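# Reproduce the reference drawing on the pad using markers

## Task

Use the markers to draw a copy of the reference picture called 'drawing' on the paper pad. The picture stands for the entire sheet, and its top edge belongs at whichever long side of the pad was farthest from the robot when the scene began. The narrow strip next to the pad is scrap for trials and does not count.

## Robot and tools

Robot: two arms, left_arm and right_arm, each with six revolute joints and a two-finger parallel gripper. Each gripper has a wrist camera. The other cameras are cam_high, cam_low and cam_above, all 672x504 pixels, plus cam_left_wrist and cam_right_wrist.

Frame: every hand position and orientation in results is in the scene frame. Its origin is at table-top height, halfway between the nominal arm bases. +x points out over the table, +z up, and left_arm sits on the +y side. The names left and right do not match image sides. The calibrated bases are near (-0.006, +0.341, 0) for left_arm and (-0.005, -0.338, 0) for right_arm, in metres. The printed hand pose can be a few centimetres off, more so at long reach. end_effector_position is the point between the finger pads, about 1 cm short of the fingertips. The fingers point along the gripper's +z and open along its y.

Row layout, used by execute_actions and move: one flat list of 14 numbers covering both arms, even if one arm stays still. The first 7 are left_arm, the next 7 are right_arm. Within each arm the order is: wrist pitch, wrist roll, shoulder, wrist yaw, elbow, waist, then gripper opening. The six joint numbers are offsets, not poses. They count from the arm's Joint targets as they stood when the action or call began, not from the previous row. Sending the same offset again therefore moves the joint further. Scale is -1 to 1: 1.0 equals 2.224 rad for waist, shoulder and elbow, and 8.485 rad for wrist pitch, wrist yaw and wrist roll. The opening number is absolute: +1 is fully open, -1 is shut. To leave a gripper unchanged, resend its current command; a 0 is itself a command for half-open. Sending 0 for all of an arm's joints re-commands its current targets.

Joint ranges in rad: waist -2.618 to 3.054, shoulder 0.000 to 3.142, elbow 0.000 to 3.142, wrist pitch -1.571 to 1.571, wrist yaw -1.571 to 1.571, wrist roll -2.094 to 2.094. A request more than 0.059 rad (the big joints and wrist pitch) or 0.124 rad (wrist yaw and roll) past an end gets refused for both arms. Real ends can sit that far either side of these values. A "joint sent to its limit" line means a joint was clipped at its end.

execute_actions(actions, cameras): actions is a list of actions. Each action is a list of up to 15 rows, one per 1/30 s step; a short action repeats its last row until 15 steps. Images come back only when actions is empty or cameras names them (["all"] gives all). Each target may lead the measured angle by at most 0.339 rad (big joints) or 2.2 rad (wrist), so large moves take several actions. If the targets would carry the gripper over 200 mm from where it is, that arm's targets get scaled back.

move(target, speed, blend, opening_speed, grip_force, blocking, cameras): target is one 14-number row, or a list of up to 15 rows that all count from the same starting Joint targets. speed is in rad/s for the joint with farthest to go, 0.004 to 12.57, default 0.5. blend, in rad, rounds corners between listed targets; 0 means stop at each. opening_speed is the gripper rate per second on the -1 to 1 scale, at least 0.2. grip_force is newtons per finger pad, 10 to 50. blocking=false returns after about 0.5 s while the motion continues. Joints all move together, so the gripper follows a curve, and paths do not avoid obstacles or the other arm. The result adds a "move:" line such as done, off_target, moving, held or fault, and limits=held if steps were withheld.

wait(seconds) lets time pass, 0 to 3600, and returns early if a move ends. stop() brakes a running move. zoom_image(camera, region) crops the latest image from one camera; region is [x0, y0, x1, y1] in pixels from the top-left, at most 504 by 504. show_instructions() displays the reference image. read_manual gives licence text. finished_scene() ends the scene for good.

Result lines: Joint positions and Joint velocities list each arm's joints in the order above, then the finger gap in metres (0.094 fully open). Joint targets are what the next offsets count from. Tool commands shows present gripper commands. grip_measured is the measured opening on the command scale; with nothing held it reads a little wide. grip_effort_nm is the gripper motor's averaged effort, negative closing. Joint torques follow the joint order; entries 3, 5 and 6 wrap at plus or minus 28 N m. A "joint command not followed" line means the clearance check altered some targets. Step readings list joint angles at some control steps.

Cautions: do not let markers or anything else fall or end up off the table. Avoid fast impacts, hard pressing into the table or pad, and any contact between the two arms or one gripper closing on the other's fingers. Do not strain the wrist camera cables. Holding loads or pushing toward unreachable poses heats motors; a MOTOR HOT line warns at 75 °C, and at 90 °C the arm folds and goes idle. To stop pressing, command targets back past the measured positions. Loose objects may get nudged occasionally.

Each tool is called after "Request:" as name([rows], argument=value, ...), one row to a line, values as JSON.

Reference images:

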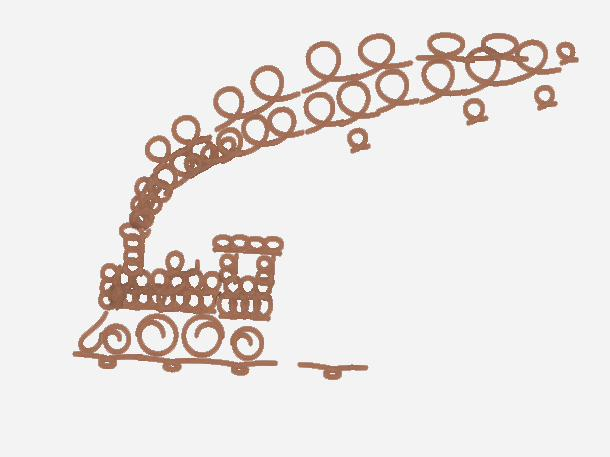

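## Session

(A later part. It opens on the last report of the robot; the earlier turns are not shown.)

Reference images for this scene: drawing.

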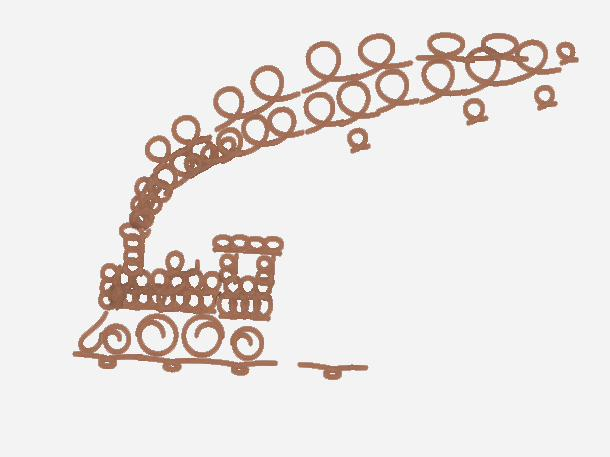

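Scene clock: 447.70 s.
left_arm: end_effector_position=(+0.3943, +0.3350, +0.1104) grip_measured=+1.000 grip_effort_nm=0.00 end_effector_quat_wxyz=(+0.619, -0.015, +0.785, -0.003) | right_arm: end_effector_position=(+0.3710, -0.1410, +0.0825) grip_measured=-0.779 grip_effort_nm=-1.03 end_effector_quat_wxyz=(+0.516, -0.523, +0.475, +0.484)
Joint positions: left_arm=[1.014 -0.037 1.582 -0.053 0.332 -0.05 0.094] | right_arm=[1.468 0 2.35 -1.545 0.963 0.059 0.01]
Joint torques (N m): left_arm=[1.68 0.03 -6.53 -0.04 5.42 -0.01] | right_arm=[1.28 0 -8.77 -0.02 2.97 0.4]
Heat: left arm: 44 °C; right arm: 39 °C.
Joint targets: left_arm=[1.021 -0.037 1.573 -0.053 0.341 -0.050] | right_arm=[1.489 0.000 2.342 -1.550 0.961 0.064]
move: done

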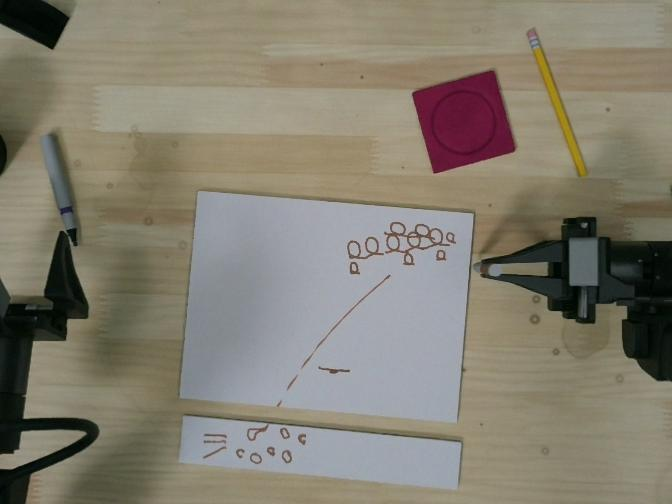

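Request:
move([
  [0,0,0,0,0,0,1, 0,0,0,0.088709,0,0.327171,-1],
  [0,0,0,0,0,0,1, 0,0,0,0.084584,0,0.311434,-1],
  [0,0,0,0,0,0,1, -0.011024,0,0,0.084584,0,0.311434,-1],
], speed=[0.5, 0.05, 0.12], blend=[0, 0, 0])

Request:
move([
  [0,0,0,0,0,0,1, 0,0,0,-0.013033,0,-0.019593,-1],
  [0,0,0,0,0,0,1, 0,0,0,-0.015770,0,-0.023020,-1],
  [0,0,0,0,0,0,1, 0,0,0,-0.017532,0,-0.024125,-1],
  [0,0,0,0,0,0,1, 0,0,0,-0.017532,0,-0.018279,-1],
  [0,0,0,0,0,0,1, 0,0,0,-0.014216,0,-0.012599,-1],
  [0,0,0,0,0,0,1, 0,0,0,-0.014676,0,-0.011938,-1],
  [0,0,0,0,0,0,1, 0,0,0,-0.012790,0,-0.011938,-1],
  [0,0,0,0,0,0,1, 0,0,0,-0.012061,0,-0.009503,-1],
  [0,0,0,0,0,0,1, 0,0,0,-0.010597,0,-0.006877,-1],
  [0,0,0,0,0,0,1, 0,0,0,-0.007860,0,-0.003450,-1],
  [0,0,0,0,0,0,1, 0,0,0,-0.006098,0,-0.002345,-1],
  [0,0,0,0,0,0,1, 0,0,0,-0.006098,0,-0.008191,-1],
  [0,0,0,0,0,0,1, 0,0,0,-0.009414,0,-0.013871,-1],
  [0,0,0,0,0,0,1, 0,0,0,-0.008954,0,-0.014532,-1],
  [0,0,0,0,0,0,1, 0,0,0,-0.010840,0,-0.014532,-1],
], speed=[0.075,0.063,0.056,0.039,0.2,0.02,0.12,0.0223,0.05,0.0638,0.056,0.039,0.2,0.02,0.12], blend=[0.0015,0.0015,0.0015,0.0015,0.0015,0.0015,0.0015,0.0015,0.0015,0.0015,0.0015,0.0015,0.0015,0.0015,0])

Request:
move([
  [0,0,0,0,0,0,1, 0,0,0,-0.000729,0,-0.002435,-1],
  [0,0,0,0,0,0,1, 0,0,0,-0.002193,0,-0.005061,-1],
  [0,0,0,0,0,0,1, 0,0,0,-0.017461,0,-0.028304,-1],
  [0,0,0,0,0,0,1, 0,0,0,-0.031161,0,-0.049501,-1],
  [0,0,0,0,0,0,1, 0,0,0,-0.033381,0,-0.052216,-1],
  [0,0,0,0,0,0,1, 0,0,0,-0.034643,0,-0.052859,-1],
  [0,0,0,0,0,0,1, 0,0,0,-0.034643,0,-0.047013,-1],
  [0,0,0,0,0,0,1, 0,0,0,-0.032343,0,-0.042087,-1],
  [0,0,0,0,0,0,1, 0,0,0,-0.032952,0,-0.041166,-1],
  [0,0,0,0,0,0,1, 0,0,0,-0.031066,0,-0.041166,-1],
  [0,0,0,0,0,0,1, 0,0,0,-0.030519,0,-0.038937,-1],
  [0,0,0,0,0,0,1, 0,0,0,-0.029355,0,-0.036665,-1],
  [0,0,0,0,0,0,1, 0,0,0,-0.027279,0,-0.034075,-1],
  [0,0,0,0,0,0,1, 0,0,0,-0.025873,0,-0.033307,-1],
  [0,0,0,0,0,0,1, 0,0,0,-0.025873,0,-0.039153,-1],
], speed=[0.0223,0.05,0.062,0.0556,0.0517,0.0428,0.039,0.2,0.0207,0.12,0.0184,0.0395,0.0515,0.0487,0.039], blend=[0.0015,0.0015,0.0015,0.0015,0.0015,0.0015,0.0015,0.0015,0.0015,0.0015,0.0015,0.0015,0.0015,0.0015,0])

Request:
move([
  [0,0,0,0,0,0,1, 0,0,0,-0.002300,0,-0.004926,-1],
  [0,0,0,0,0,0,1, 0,0,0,-0.001691,0,-0.005847,-1],
  [0,0,0,0,0,0,1, 0,0,0,-0.003577,0,-0.005847,-1],
  [0,0,0,0,0,0,1, 0,0,0,-0.004124,0,-0.008076,-1],
  [0,0,0,0,0,0,1, 0,0,0,-0.005288,0,-0.010348,-1],
  [0,0,0,0,0,0,1, 0,0,0,-0.018231,0,-0.030965,-1],
  [0,0,0,0,0,0,1, 0.011024,0,0,-0.018231,0,-0.030965,-1],
], speed=[0.2,0.0207,0.12,0.0184,0.0395,0.051,0.3], blend=[0.0015,0.0015,0.0015,0.0015,0.0015,0,0])

Scene clock: 457.20 s.
left_arm: end_effector_position=(+0.3943, +0.3350, +0.1104) grip_measured=+1.000 grip_effort_nm=0.00 end_effector_quat_wxyz=(+0.619, -0.015, +0.785, -0.003) | right_arm: end_effector_position=(+0.2726, +0.1004, +0.0810) grip_measured=-0.779 grip_effort_nm=-1.03 end_effector_quat_wxyz=(+0.508, -0.501, +0.491, +0.500)
Joint positions: left_arm=[1.014 -0.037 1.582 -0.053 0.332 -0.05 0.094] | right_arm=[1.41 0 2.35 -0.826 0.963 0.763 0.01]
Joint torques (N m): left_arm=[1.64 0.03 -6.43 -0.06 5.2 -0.13] | right_arm=[1.34 0 -9.16 -0.06 3.37 -0.53]
Heat: left arm: 44 °C; right arm: 39 °C.
Joint targets: left_arm=[1.021 -0.037 1.573 -0.053 0.341 -0.050] | right_arm=[1.395 0.000 2.342 -0.833 0.961 0.757]
move: done

Scene clock: 462.60 s.
left_arm: end_effector_position=(+0.3943, +0.3350, +0.1104) grip_measured=+1.000 grip_effort_nm=0.00 end_effector_quat_wxyz=(+0.619, -0.015, +0.785, -0.003) | right_arm: end_effector_position=(+0.2707, +0.0911, +0.0807) grip_measured=-0.779 grip_effort_nm=-1.03 end_effector_quat_wxyz=(+0.493, -0.515, +0.477, +0.514)
Joint positions: left_arm=[1.014 -0.037 1.582 -0.053 0.332 -0.05 0.094] | right_arm=[1.41 0 2.35 -0.915 0.963 0.731 0.01]
Joint torques (N m): left_arm=[1.66 0.04 -6.43 -0.07 5.34 -0.09] | right_arm=[1.3 -0.01 -9.09 -0.09 3.38 -0.53]
Heat: left arm: 44 °C; right arm: 39 °C.
Joint targets: left_arm=[1.021 -0.037 1.573 -0.053 0.341 -0.050] | right_arm=[1.395 0.000 2.342 -0.925 0.961 0.724]
move: done

Scene clock: 470.43 s.
left_arm: end_effector_position=(+0.3943, +0.3350, +0.1104) grip_measured=+1.000 grip_effort_nm=0.00 end_effector_quat_wxyz=(+0.619, -0.015, +0.785, -0.003) | right_arm: end_effector_position=(+0.2638, +0.0614, +0.0798) grip_measured=-0.779 grip_effort_nm=-1.03 end_effector_quat_wxyz=(-0.452, +0.552, -0.436, -0.548)
Joint positions: left_arm=[1.014 -0.037 1.582 -0.053 0.332 -0.05 0.094] | right_arm=[1.41 0 2.35 -1.156 0.963 0.643 0.01]
Joint torques (N m): left_arm=[1.64 0.04 -6.45 -0.03 5.37 -0.1] | right_arm=[1.18 -0.01 -8.98 0.13 3.23 -0.53]
Heat: left arm: 44 °C; right arm: 39 °C.
Joint targets: left_arm=[1.021 -0.037 1.573 -0.053 0.341 -0.050] | right_arm=[1.395 0.000 2.342 -1.144 0.961 0.637]
move: done

Scene clock: 474.97 s.
left_arm: end_effector_position=(+0.3943, +0.3350, +0.1104) grip_measured=+1.000 grip_effort_nm=0.00 end_effector_quat_wxyz=(+0.619, -0.015, +0.785, -0.003) | right_arm: end_effector_position=(+0.2661, +0.0368, +0.0858) grip_measured=-0.779 grip_effort_nm=-1.03 end_effector_quat_wxyz=(-0.450, +0.574, -0.399, -0.555)
Joint positions: left_arm=[1.014 -0.037 1.582 -0.053 0.332 -0.05 0.094] | right_arm=[1.465 0 2.35 -1.293 0.963 0.575 0.01]
Joint torques (N m): left_arm=[1.65 0.02 -6.61 -0.07 5.23 -0.1] | right_arm=[1.44 -0.01 -8.9 -0.03 3.14 -0.58]
Heat: left arm: 44 °C; right arm: 39 °C.
Joint targets: left_arm=[1.021 -0.037 1.573 -0.053 0.341 -0.050] | right_arm=[1.489 0.000 2.342 -1.299 0.961 0.568]
move: done

Request:
move([
  [0,0,0,0,0,0,1, 0,0,0,0.019273,0,0.032830,-1],
  [0,0,0,0,0,0,1, 0,0,0,0.015148,0,0.017093,-1],
  [0,0,0,0,0,0,1, -0.011024,0,0,0.015148,0,0.017093,-1],
], speed=[0.4, 0.05, 0.12], blend=[0, 0, 0])

Request:
move([
  [0,0,0,0,0,0,1, 0,0,0,-0.002694,0,-0.004451,-1],
  [0,0,0,0,0,0,1, 0,0,0,-0.003816,0,-0.008107,-1],
  [0,0,0,0,0,0,1, 0,0,0,-0.001930,0,-0.008107,-1],
  [0,0,0,0,0,0,1, 0,0,0,-0.000802,0,-0.009528,-1],
  [0,0,0,0,0,0,1, 0,0,0,-0.000802,0,-0.003682,-1],
  [0,0,0,0,0,0,1, 0,0,0,0.001578,0,0.001292,-1],
  [0,0,0,0,0,0,1, 0,0,0,0.004102,0,0.002749,-1],
  [0,0,0,0,0,0,1, 0,0,0,0.006733,0,0.006162,-1],
  [0,0,0,0,0,0,1, 0,0,0,0.008425,0,0.009866,-1],
  [0,0,0,0,0,0,1, 0,0,0,0.008962,0,0.012915,-1],
  [0,0,0,0,0,0,1, 0,0,0,0.007076,0,0.012915,-1],
  [0,0,0,0,0,0,1, 0,0,0,0.005300,0,0.015273,-1],
  [0,0,0,0,0,0,1, 0,0,0,0.005300,0,0.009427,-1],
  [0,0,0,0,0,0,1, 0,0,0,0.002920,0,0.004453,-1],
  [0,0,0,0,0,0,1, 0,0,0,0.000850,0,0.003691,-1],
], speed=[0.06,0.0285,0.12,0.0283,0.039,0.2,0.0628,0.0658,0.0453,0.0222,0.12,0.0273,0.039,0.2,0.058], blend=[0.0015,0.0015,0.0015,0.0015,0.0015,0.0015,0.0015,0.0015,0.0015,0.0015,0.0015,0.0015,0.0015,0.0015,0])

Request:
move([
  [0,0,0,0,0,0,1, 0,0,0,-0.002894,0,-0.002914,-1],
  [0,0,0,0,0,0,1, 0,0,0,-0.005560,0,-0.007046,-1],
  [0,0,0,0,0,0,1, 0,0,0,-0.007148,0,-0.010914,-1],
  [0,0,0,0,0,0,1, 0,0,0,-0.007674,0,-0.014061,-1],
  [0,0,0,0,0,0,1, 0,0,0,-0.005788,0,-0.014061,-1],
  [0,0,0,0,0,0,1, 0,0,0,-0.003903,0,-0.016804,-1],
  [0,0,0,0,0,0,1, 0,0,0,-0.003903,0,-0.010958,-1],
  [0,0,0,0,0,0,1, 0,0,0,-0.001523,0,-0.005984,-1],
  [0,0,0,0,0,0,1, 0,0,0,0.001842,0,-0.004328,-1],
  [0,0,0,0,0,0,1, 0,0,0,0.005032,0,-0.000736,-1],
  [0,0,0,0,0,0,1, 0,0,0,0.007620,0,0.003864,-1],
  [0,0,0,0,0,0,1, 0,0,0,0.008986,0,0.009307,-1],
  [0,0,0,0,0,0,1, 0,0,0,0.007100,0,0.009307,-1],
  [0,0,0,0,0,0,1, 0,0,0,0.005215,0,0.012050,-1],
  [0,0,0,0,0,0,1, 0,0,0,0.005215,0,0.006204,-1],
], speed=[0.0677,0.06,0.04,0.0219,0.12,0.0259,0.039,0.2,0.06,0.067,0.0545,0.0232,0.12,0.0259,0.039], blend=[0.0015,0.0015,0.0015,0.0015,0.0015,0.0015,0.0015,0.0015,0.0015,0.0015,0.0015,0.0015,0.0015,0.0015,0])

Request:
move([
  [0,0,0,0,0,0,1, 0,0,0,-0.002380,0,-0.004974,-1],
  [0,0,0,0,0,0,1, 0,0,0,-0.006823,0,-0.007647,-1],
  [0,0,0,0,0,0,1, 0.011024,0,0,-0.006823,0,-0.007647,-1],
  [0,0,0,0,0,0,1, 0.011024,0,0,0.017558,0,0.033952,-1],
  [0,0,0,0,0,0,1, 0.011024,0,0,0.013433,0,0.018215,-1],
  [0,0,0,0,0,0,1, 0,0,0,0.013433,0,0.018215,-1],
], speed=[0.2,0.062,0.3,0.4,0.05,0.12], blend=[0.0015,0,0.01,0,0,0])

Request:
move([
  [0,0,0,0,0,0,1, 0,0,0,-0.003772,0,-0.005710,-1],
  [0,0,0,0,0,0,1, 0,0,0,-0.005522,0,-0.010778,-1],
  [0,0,0,0,0,0,1, 0,0,0,-0.003636,0,-0.010778,-1],
  [0,0,0,0,0,0,1, 0,0,0,-0.002401,0,-0.012317,-1],
  [0,0,0,0,0,0,1, 0,0,0,-0.002401,0,-0.006471,-1],
  [0,0,0,0,0,0,1, 0,0,0,0.000638,0,-0.001021,-1],
  [0,0,0,0,0,0,1, 0,0,0,0.004271,0,0.001143,-1],
  [0,0,0,0,0,0,1, 0,0,0,0.008283,0,0.006066,-1],
  [0,0,0,0,0,0,1, 0,0,0,0.011227,0,0.011706,-1],
  [0,0,0,0,0,0,1, 0,0,0,0.012293,0,0.016333,-1],
  [0,0,0,0,0,0,1, 0,0,0,0.010407,0,0.016333,-1],
  [0,0,0,0,0,0,1, 0,0,0,0.008451,0,0.018905,-1],
  [0,0,0,0,0,0,1, 0,0,0,0.008451,0,0.013059,-1],
  [0,0,0,0,0,0,1, 0,0,0,0.005412,0,0.007609,-1],
  [0,0,0,0,0,0,1, 0,0,0,0.001683,0,0.005902,-1],
], speed=[0.07,0.0334,0.12,0.0274,0.039,0.2,0.0674,0.0766,0.0565,0.0231,0.12,0.0264,0.039,0.2,0.0632], blend=[0.0015,0.0015,0.0015,0.0015,0.0015,0.0015,0.0015,0.0015,0.0015,0.0015,0.0015,0.0015,0.0015,0.0015,0])

Request:
move([
  [0,0,0,0,0,0,1, 0,0,0,-0.004048,0,-0.004255,-1],
  [0,0,0,0,0,0,1, 0,0,0,-0.007782,0,-0.009683,-1],
  [0,0,0,0,0,0,1, 0,0,0,-0.010658,0,-0.015687,-1],
  [0,0,0,0,0,0,1, 0,0,0,-0.011730,0,-0.020665,-1],
  [0,0,0,0,0,0,1, 0,0,0,-0.009844,0,-0.020665,-1],
  [0,0,0,0,0,0,1, 0,0,0,-0.007763,0,-0.023565,-1],
  [0,0,0,0,0,0,1, 0,0,0,-0.007763,0,-0.017719,-1],
  [0,0,0,0,0,0,1, 0,0,0,-0.004724,0,-0.012269,-1],
  [0,0,0,0,0,0,1, 0,0,0,-0.000599,0,-0.010362,-1],
  [0,0,0,0,0,0,1, 0,0,0,0.003906,0,-0.005869,-1],
  [0,0,0,0,0,0,1, 0,0,0,0.007963,0,-0.000045,-1],
  [0,0,0,0,0,0,1, 0,0,0,0.010839,0,0.005959,-1],
  [0,0,0,0,0,0,1, 0,0,0,0.011911,0,0.010937,-1],
  [0,0,0,0,0,0,1, 0,0,0,0.010025,0,0.010937,-1],
  [0,0,0,0,0,0,1, 0,0,0,0.007944,0,0.013837,-1],
], speed=[0.0774,0.0714,0.0508,0.0225,0.12,0.0256,0.039,0.2,0.0628,0.0769,0.0717,0.0508,0.0225,0.12,0.0256], blend=[0.0015,0.0015,0.0015,0.0015,0.0015,0.0015,0.0015,0.0015,0.0015,0.0015,0.0015,0.0015,0.0015,0.0015,0])

Request:
move([
  [0,0,0,0,0,0,1, 0,0,0,0,0,-0.005846,-1],
  [0,0,0,0,0,0,1, 0,0,0,-0.003039,0,-0.011296,-1],
  [0,0,0,0,0,0,1, 0,0,0,-0.006858,0,-0.012972,-1],
  [0,0,0,0,0,0,1, 0,0,0,-0.010367,0,-0.016198,-1],
  [0,0,0,0,0,0,1, 0.011024,0,0,-0.010367,0,-0.016198,-1],
  [0,0,0,0,0,0,1, 0.011024,0,0,-0.010367,0,-0.20,-1],
], speed=[0.039,0.2,0.062,0.0762,0.3,0.5], blend=[0.0015,0.0015,0.0015,0,0.01,0], cameras=["cam_above"])

Scene clock: 484.40 s.
left_arm: end_effector_position=(+0.3943, +0.3350, +0.1104) grip_measured=+1.000 grip_effort_nm=0.00 end_effector_quat_wxyz=(+0.619, -0.015, +0.785, -0.003) | right_arm: end_effector_position=(+0.2744, +0.0528, +0.0798) grip_measured=-0.779 grip_effort_nm=-1.03 end_effector_quat_wxyz=(-0.458, +0.547, -0.442, -0.543)
Joint positions: left_arm=[1.014 -0.037 1.582 -0.053 0.332 -0.05 0.094] | right_arm=[1.41 0 2.35 -1.164 0.963 0.613 0.01]
Joint torques (N m): left_arm=[1.62 0.05 -6.6 -0.07 5.29 -0.1] | right_arm=[1.17 -0.01 -8.95 -0.06 3.14 -0.54]
Heat: left arm: 44 °C; right arm: 39 °C.
Joint targets: left_arm=[1.021 -0.037 1.573 -0.053 0.341 -0.050] | right_arm=[1.395 0.000 2.342 -1.171 0.961 0.607]
move: done

Scene clock: 489.30 s.
left_arm: end_effector_position=(+0.3943, +0.3350, +0.1104) grip_measured=+1.000 grip_effort_nm=0.00 end_effector_quat_wxyz=(+0.619, -0.015, +0.785, -0.003) | right_arm: end_effector_position=(+0.2734, +0.0554, +0.0798) grip_measured=-0.779 grip_effort_nm=-1.03 end_effector_quat_wxyz=(-0.459, +0.546, -0.443, -0.542)
Joint positions: left_arm=[1.014 -0.037 1.582 -0.053 0.332 -0.05 0.094] | right_arm=[1.41 0 2.35 -1.153 0.963 0.621 0.01]
Joint torques (N m): left_arm=[1.68 0.01 -6.32 -0.05 5.35 -0.01] | right_arm=[1.18 0 -8.98 -0.14 3.25 -0.55]
Heat: left arm: 44 °C; right arm: 39 °C.
Joint targets: left_arm=[1.021 -0.037 1.573 -0.053 0.341 -0.050] | right_arm=[1.396 0.000 2.342 -1.163 0.961 0.615]
move: done

Scene clock: 495.03 s.
left_arm: end_effector_position=(+0.3943, +0.3350, +0.1104) grip_measured=+1.000 grip_effort_nm=0.00 end_effector_quat_wxyz=(+0.619, -0.015, +0.785, -0.003) | right_arm: end_effector_position=(+0.2762, +0.0603, +0.0800) grip_measured=-0.779 grip_effort_nm=-1.03 end_effector_quat_wxyz=(-0.468, +0.539, -0.452, -0.535)
Joint positions: left_arm=[1.014 -0.037 1.582 -0.053 0.332 -0.05 0.094] | right_arm=[1.41 0 2.35 -1.109 0.963 0.633 0.01]
Joint torques (N m): left_arm=[1.68 0.04 -6.39 -0.03 5.3 -0.25] | right_arm=[1.2 -0.01 -9.01 -0.08 3.28 -0.42]
Heat: left arm: 44 °C; right arm: 39 °C.
Joint targets: left_arm=[1.021 -0.037 1.573 -0.053 0.341 -0.050] | right_arm=[1.395 0.000 2.342 -1.119 0.961 0.629]
move: done

Scene clock: 500.13 s.
left_arm: end_effector_position=(+0.3943, +0.3350, +0.1104) grip_measured=+1.000 grip_effort_nm=0.00 end_effector_quat_wxyz=(+0.619, -0.015, +0.785, -0.003) | right_arm: end_effector_position=(+0.2788, +0.0745, +0.0804) grip_measured=-0.779 grip_effort_nm=-1.03 end_effector_quat_wxyz=(-0.486, +0.523, -0.470, -0.520)
Joint positions: left_arm=[1.014 -0.037 1.582 -0.053 0.332 -0.05 0.094] | right_arm=[1.41 0 2.35 -0.999 0.963 0.675 0.01]
Joint torques (N m): left_arm=[1.66 0.03 -6.52 -0.02 5.3 -0.02] | right_arm=[1.25 0 -8.98 -0.04 3.41 -0.54]
Heat: left arm: 44 °C; right arm: 39 °C.
Joint targets: left_arm=[1.021 -0.037 1.573 -0.053 0.341 -0.050] | right_arm=[1.395 0.000 2.342 -1.005 0.961 0.669]
move: done

Scene clock: 506.07 s.
left_arm: end_effector_position=(+0.3943, +0.3350, +0.1104) grip_measured=+1.000 grip_effort_nm=0.00 end_effector_quat_wxyz=(+0.619, -0.015, +0.785, -0.003) | right_arm: end_effector_position=(+0.2767, +0.0785, +0.0805) grip_measured=-0.779 grip_effort_nm=-1.03 end_effector_quat_wxyz=(-0.487, +0.521, -0.471, -0.519)
Joint positions: left_arm=[1.014 -0.037 1.582 -0.053 0.332 -0.05 0.094] | right_arm=[1.41 0 2.35 -0.981 0.963 0.688 0.01]
Joint torques (N m): left_arm=[1.65 0.05 -6.53 -0.06 5.15 -0.12] | right_arm=[1.27 0 -9.06 -0.08 3.34 -0.54]
Heat: left arm: 44 °C; right arm: 40 °C.
Joint targets: left_arm=[1.021 -0.037 1.573 -0.053 0.341 -0.050] | right_arm=[1.395 0.000 2.342 -0.991 0.961 0.682]
move: done

Scene clock: 512.90 s.
left_arm: end_effector_position=(+0.3943, +0.3350, +0.1104) grip_measured=+1.000 grip_effort_nm=0.00 end_effector_quat_wxyz=(+0.619, -0.015, +0.785, -0.003) | right_arm: end_effector_position=(+0.2817, +0.0840, +0.0807) grip_measured=-0.779 grip_effort_nm=-1.03 end_effector_quat_wxyz=(+0.500, -0.509, +0.484, +0.507)
Joint positions: left_arm=[1.014 -0.037 1.582 -0.053 0.332 -0.05 0.094] | right_arm=[1.41 0 2.35 -0.913 0.963 0.705 0.01]
Joint torques (N m): left_arm=[1.69 0.05 -6.6 -0.02 5.3 -0.05] | right_arm=[1.3 0 -9.09 -0.11 3.38 0.64]
Heat: left arm: 44 °C; right arm: 40 °C.
Joint targets: left_arm=[1.021 -0.037 1.573 -0.053 0.341 -0.050] | right_arm=[1.395 0.000 2.342 -0.923 0.961 0.713]
move: done

Scene clock: 516.43 s.
left_arm: end_effector_position=(+0.3943, +0.3350, +0.1104) grip_measured=+1.000 grip_effort_nm=0.00 end_effector_quat_wxyz=(+0.619, -0.015, +0.785, -0.003) | right_arm: end_effector_position=(+0.4186, -0.0739, +0.0891) grip_measured=-0.779 grip_effort_nm=-1.03 end_effector_quat_wxyz=(+0.597, -0.425, +0.547, +0.405)
Joint positions: left_arm=[1.014 -0.037 1.582 -0.053 0.332 -0.05 0.094] | right_arm=[1.463 0 2.35 -1.01 0.963 0.262 0.01]
Joint torques (N m): left_arm=[1.66 0.08 -6.45 -0.02 5.3 -0.1] | right_arm=[1.6 0 -9.07 0.02 3.34 0.44]
Heat: left arm: 44 °C; right arm: 40 °C.
Joint targets: left_arm=[1.021 -0.037 1.573 -0.053 0.341 -0.050] | right_arm=[1.489 0.000 2.342 -1.011 0.961 0.268]
move: done

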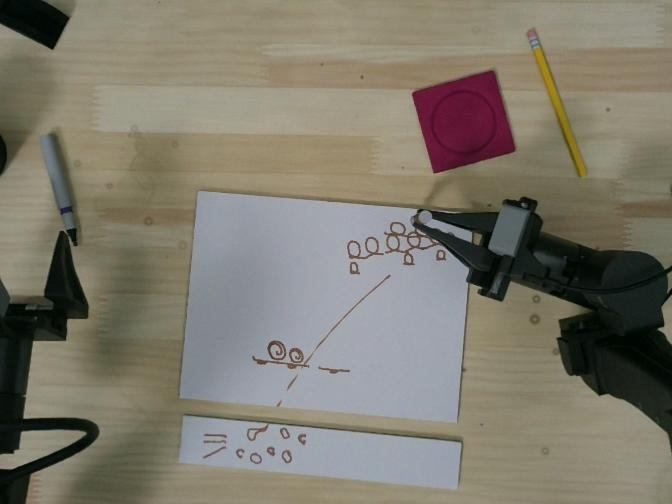

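Request:
zoom_image(camera="cam_above", region=[235, 320, 365, 390])

Scaled by 3.877 from the camera's image (finer frame: 960x720).

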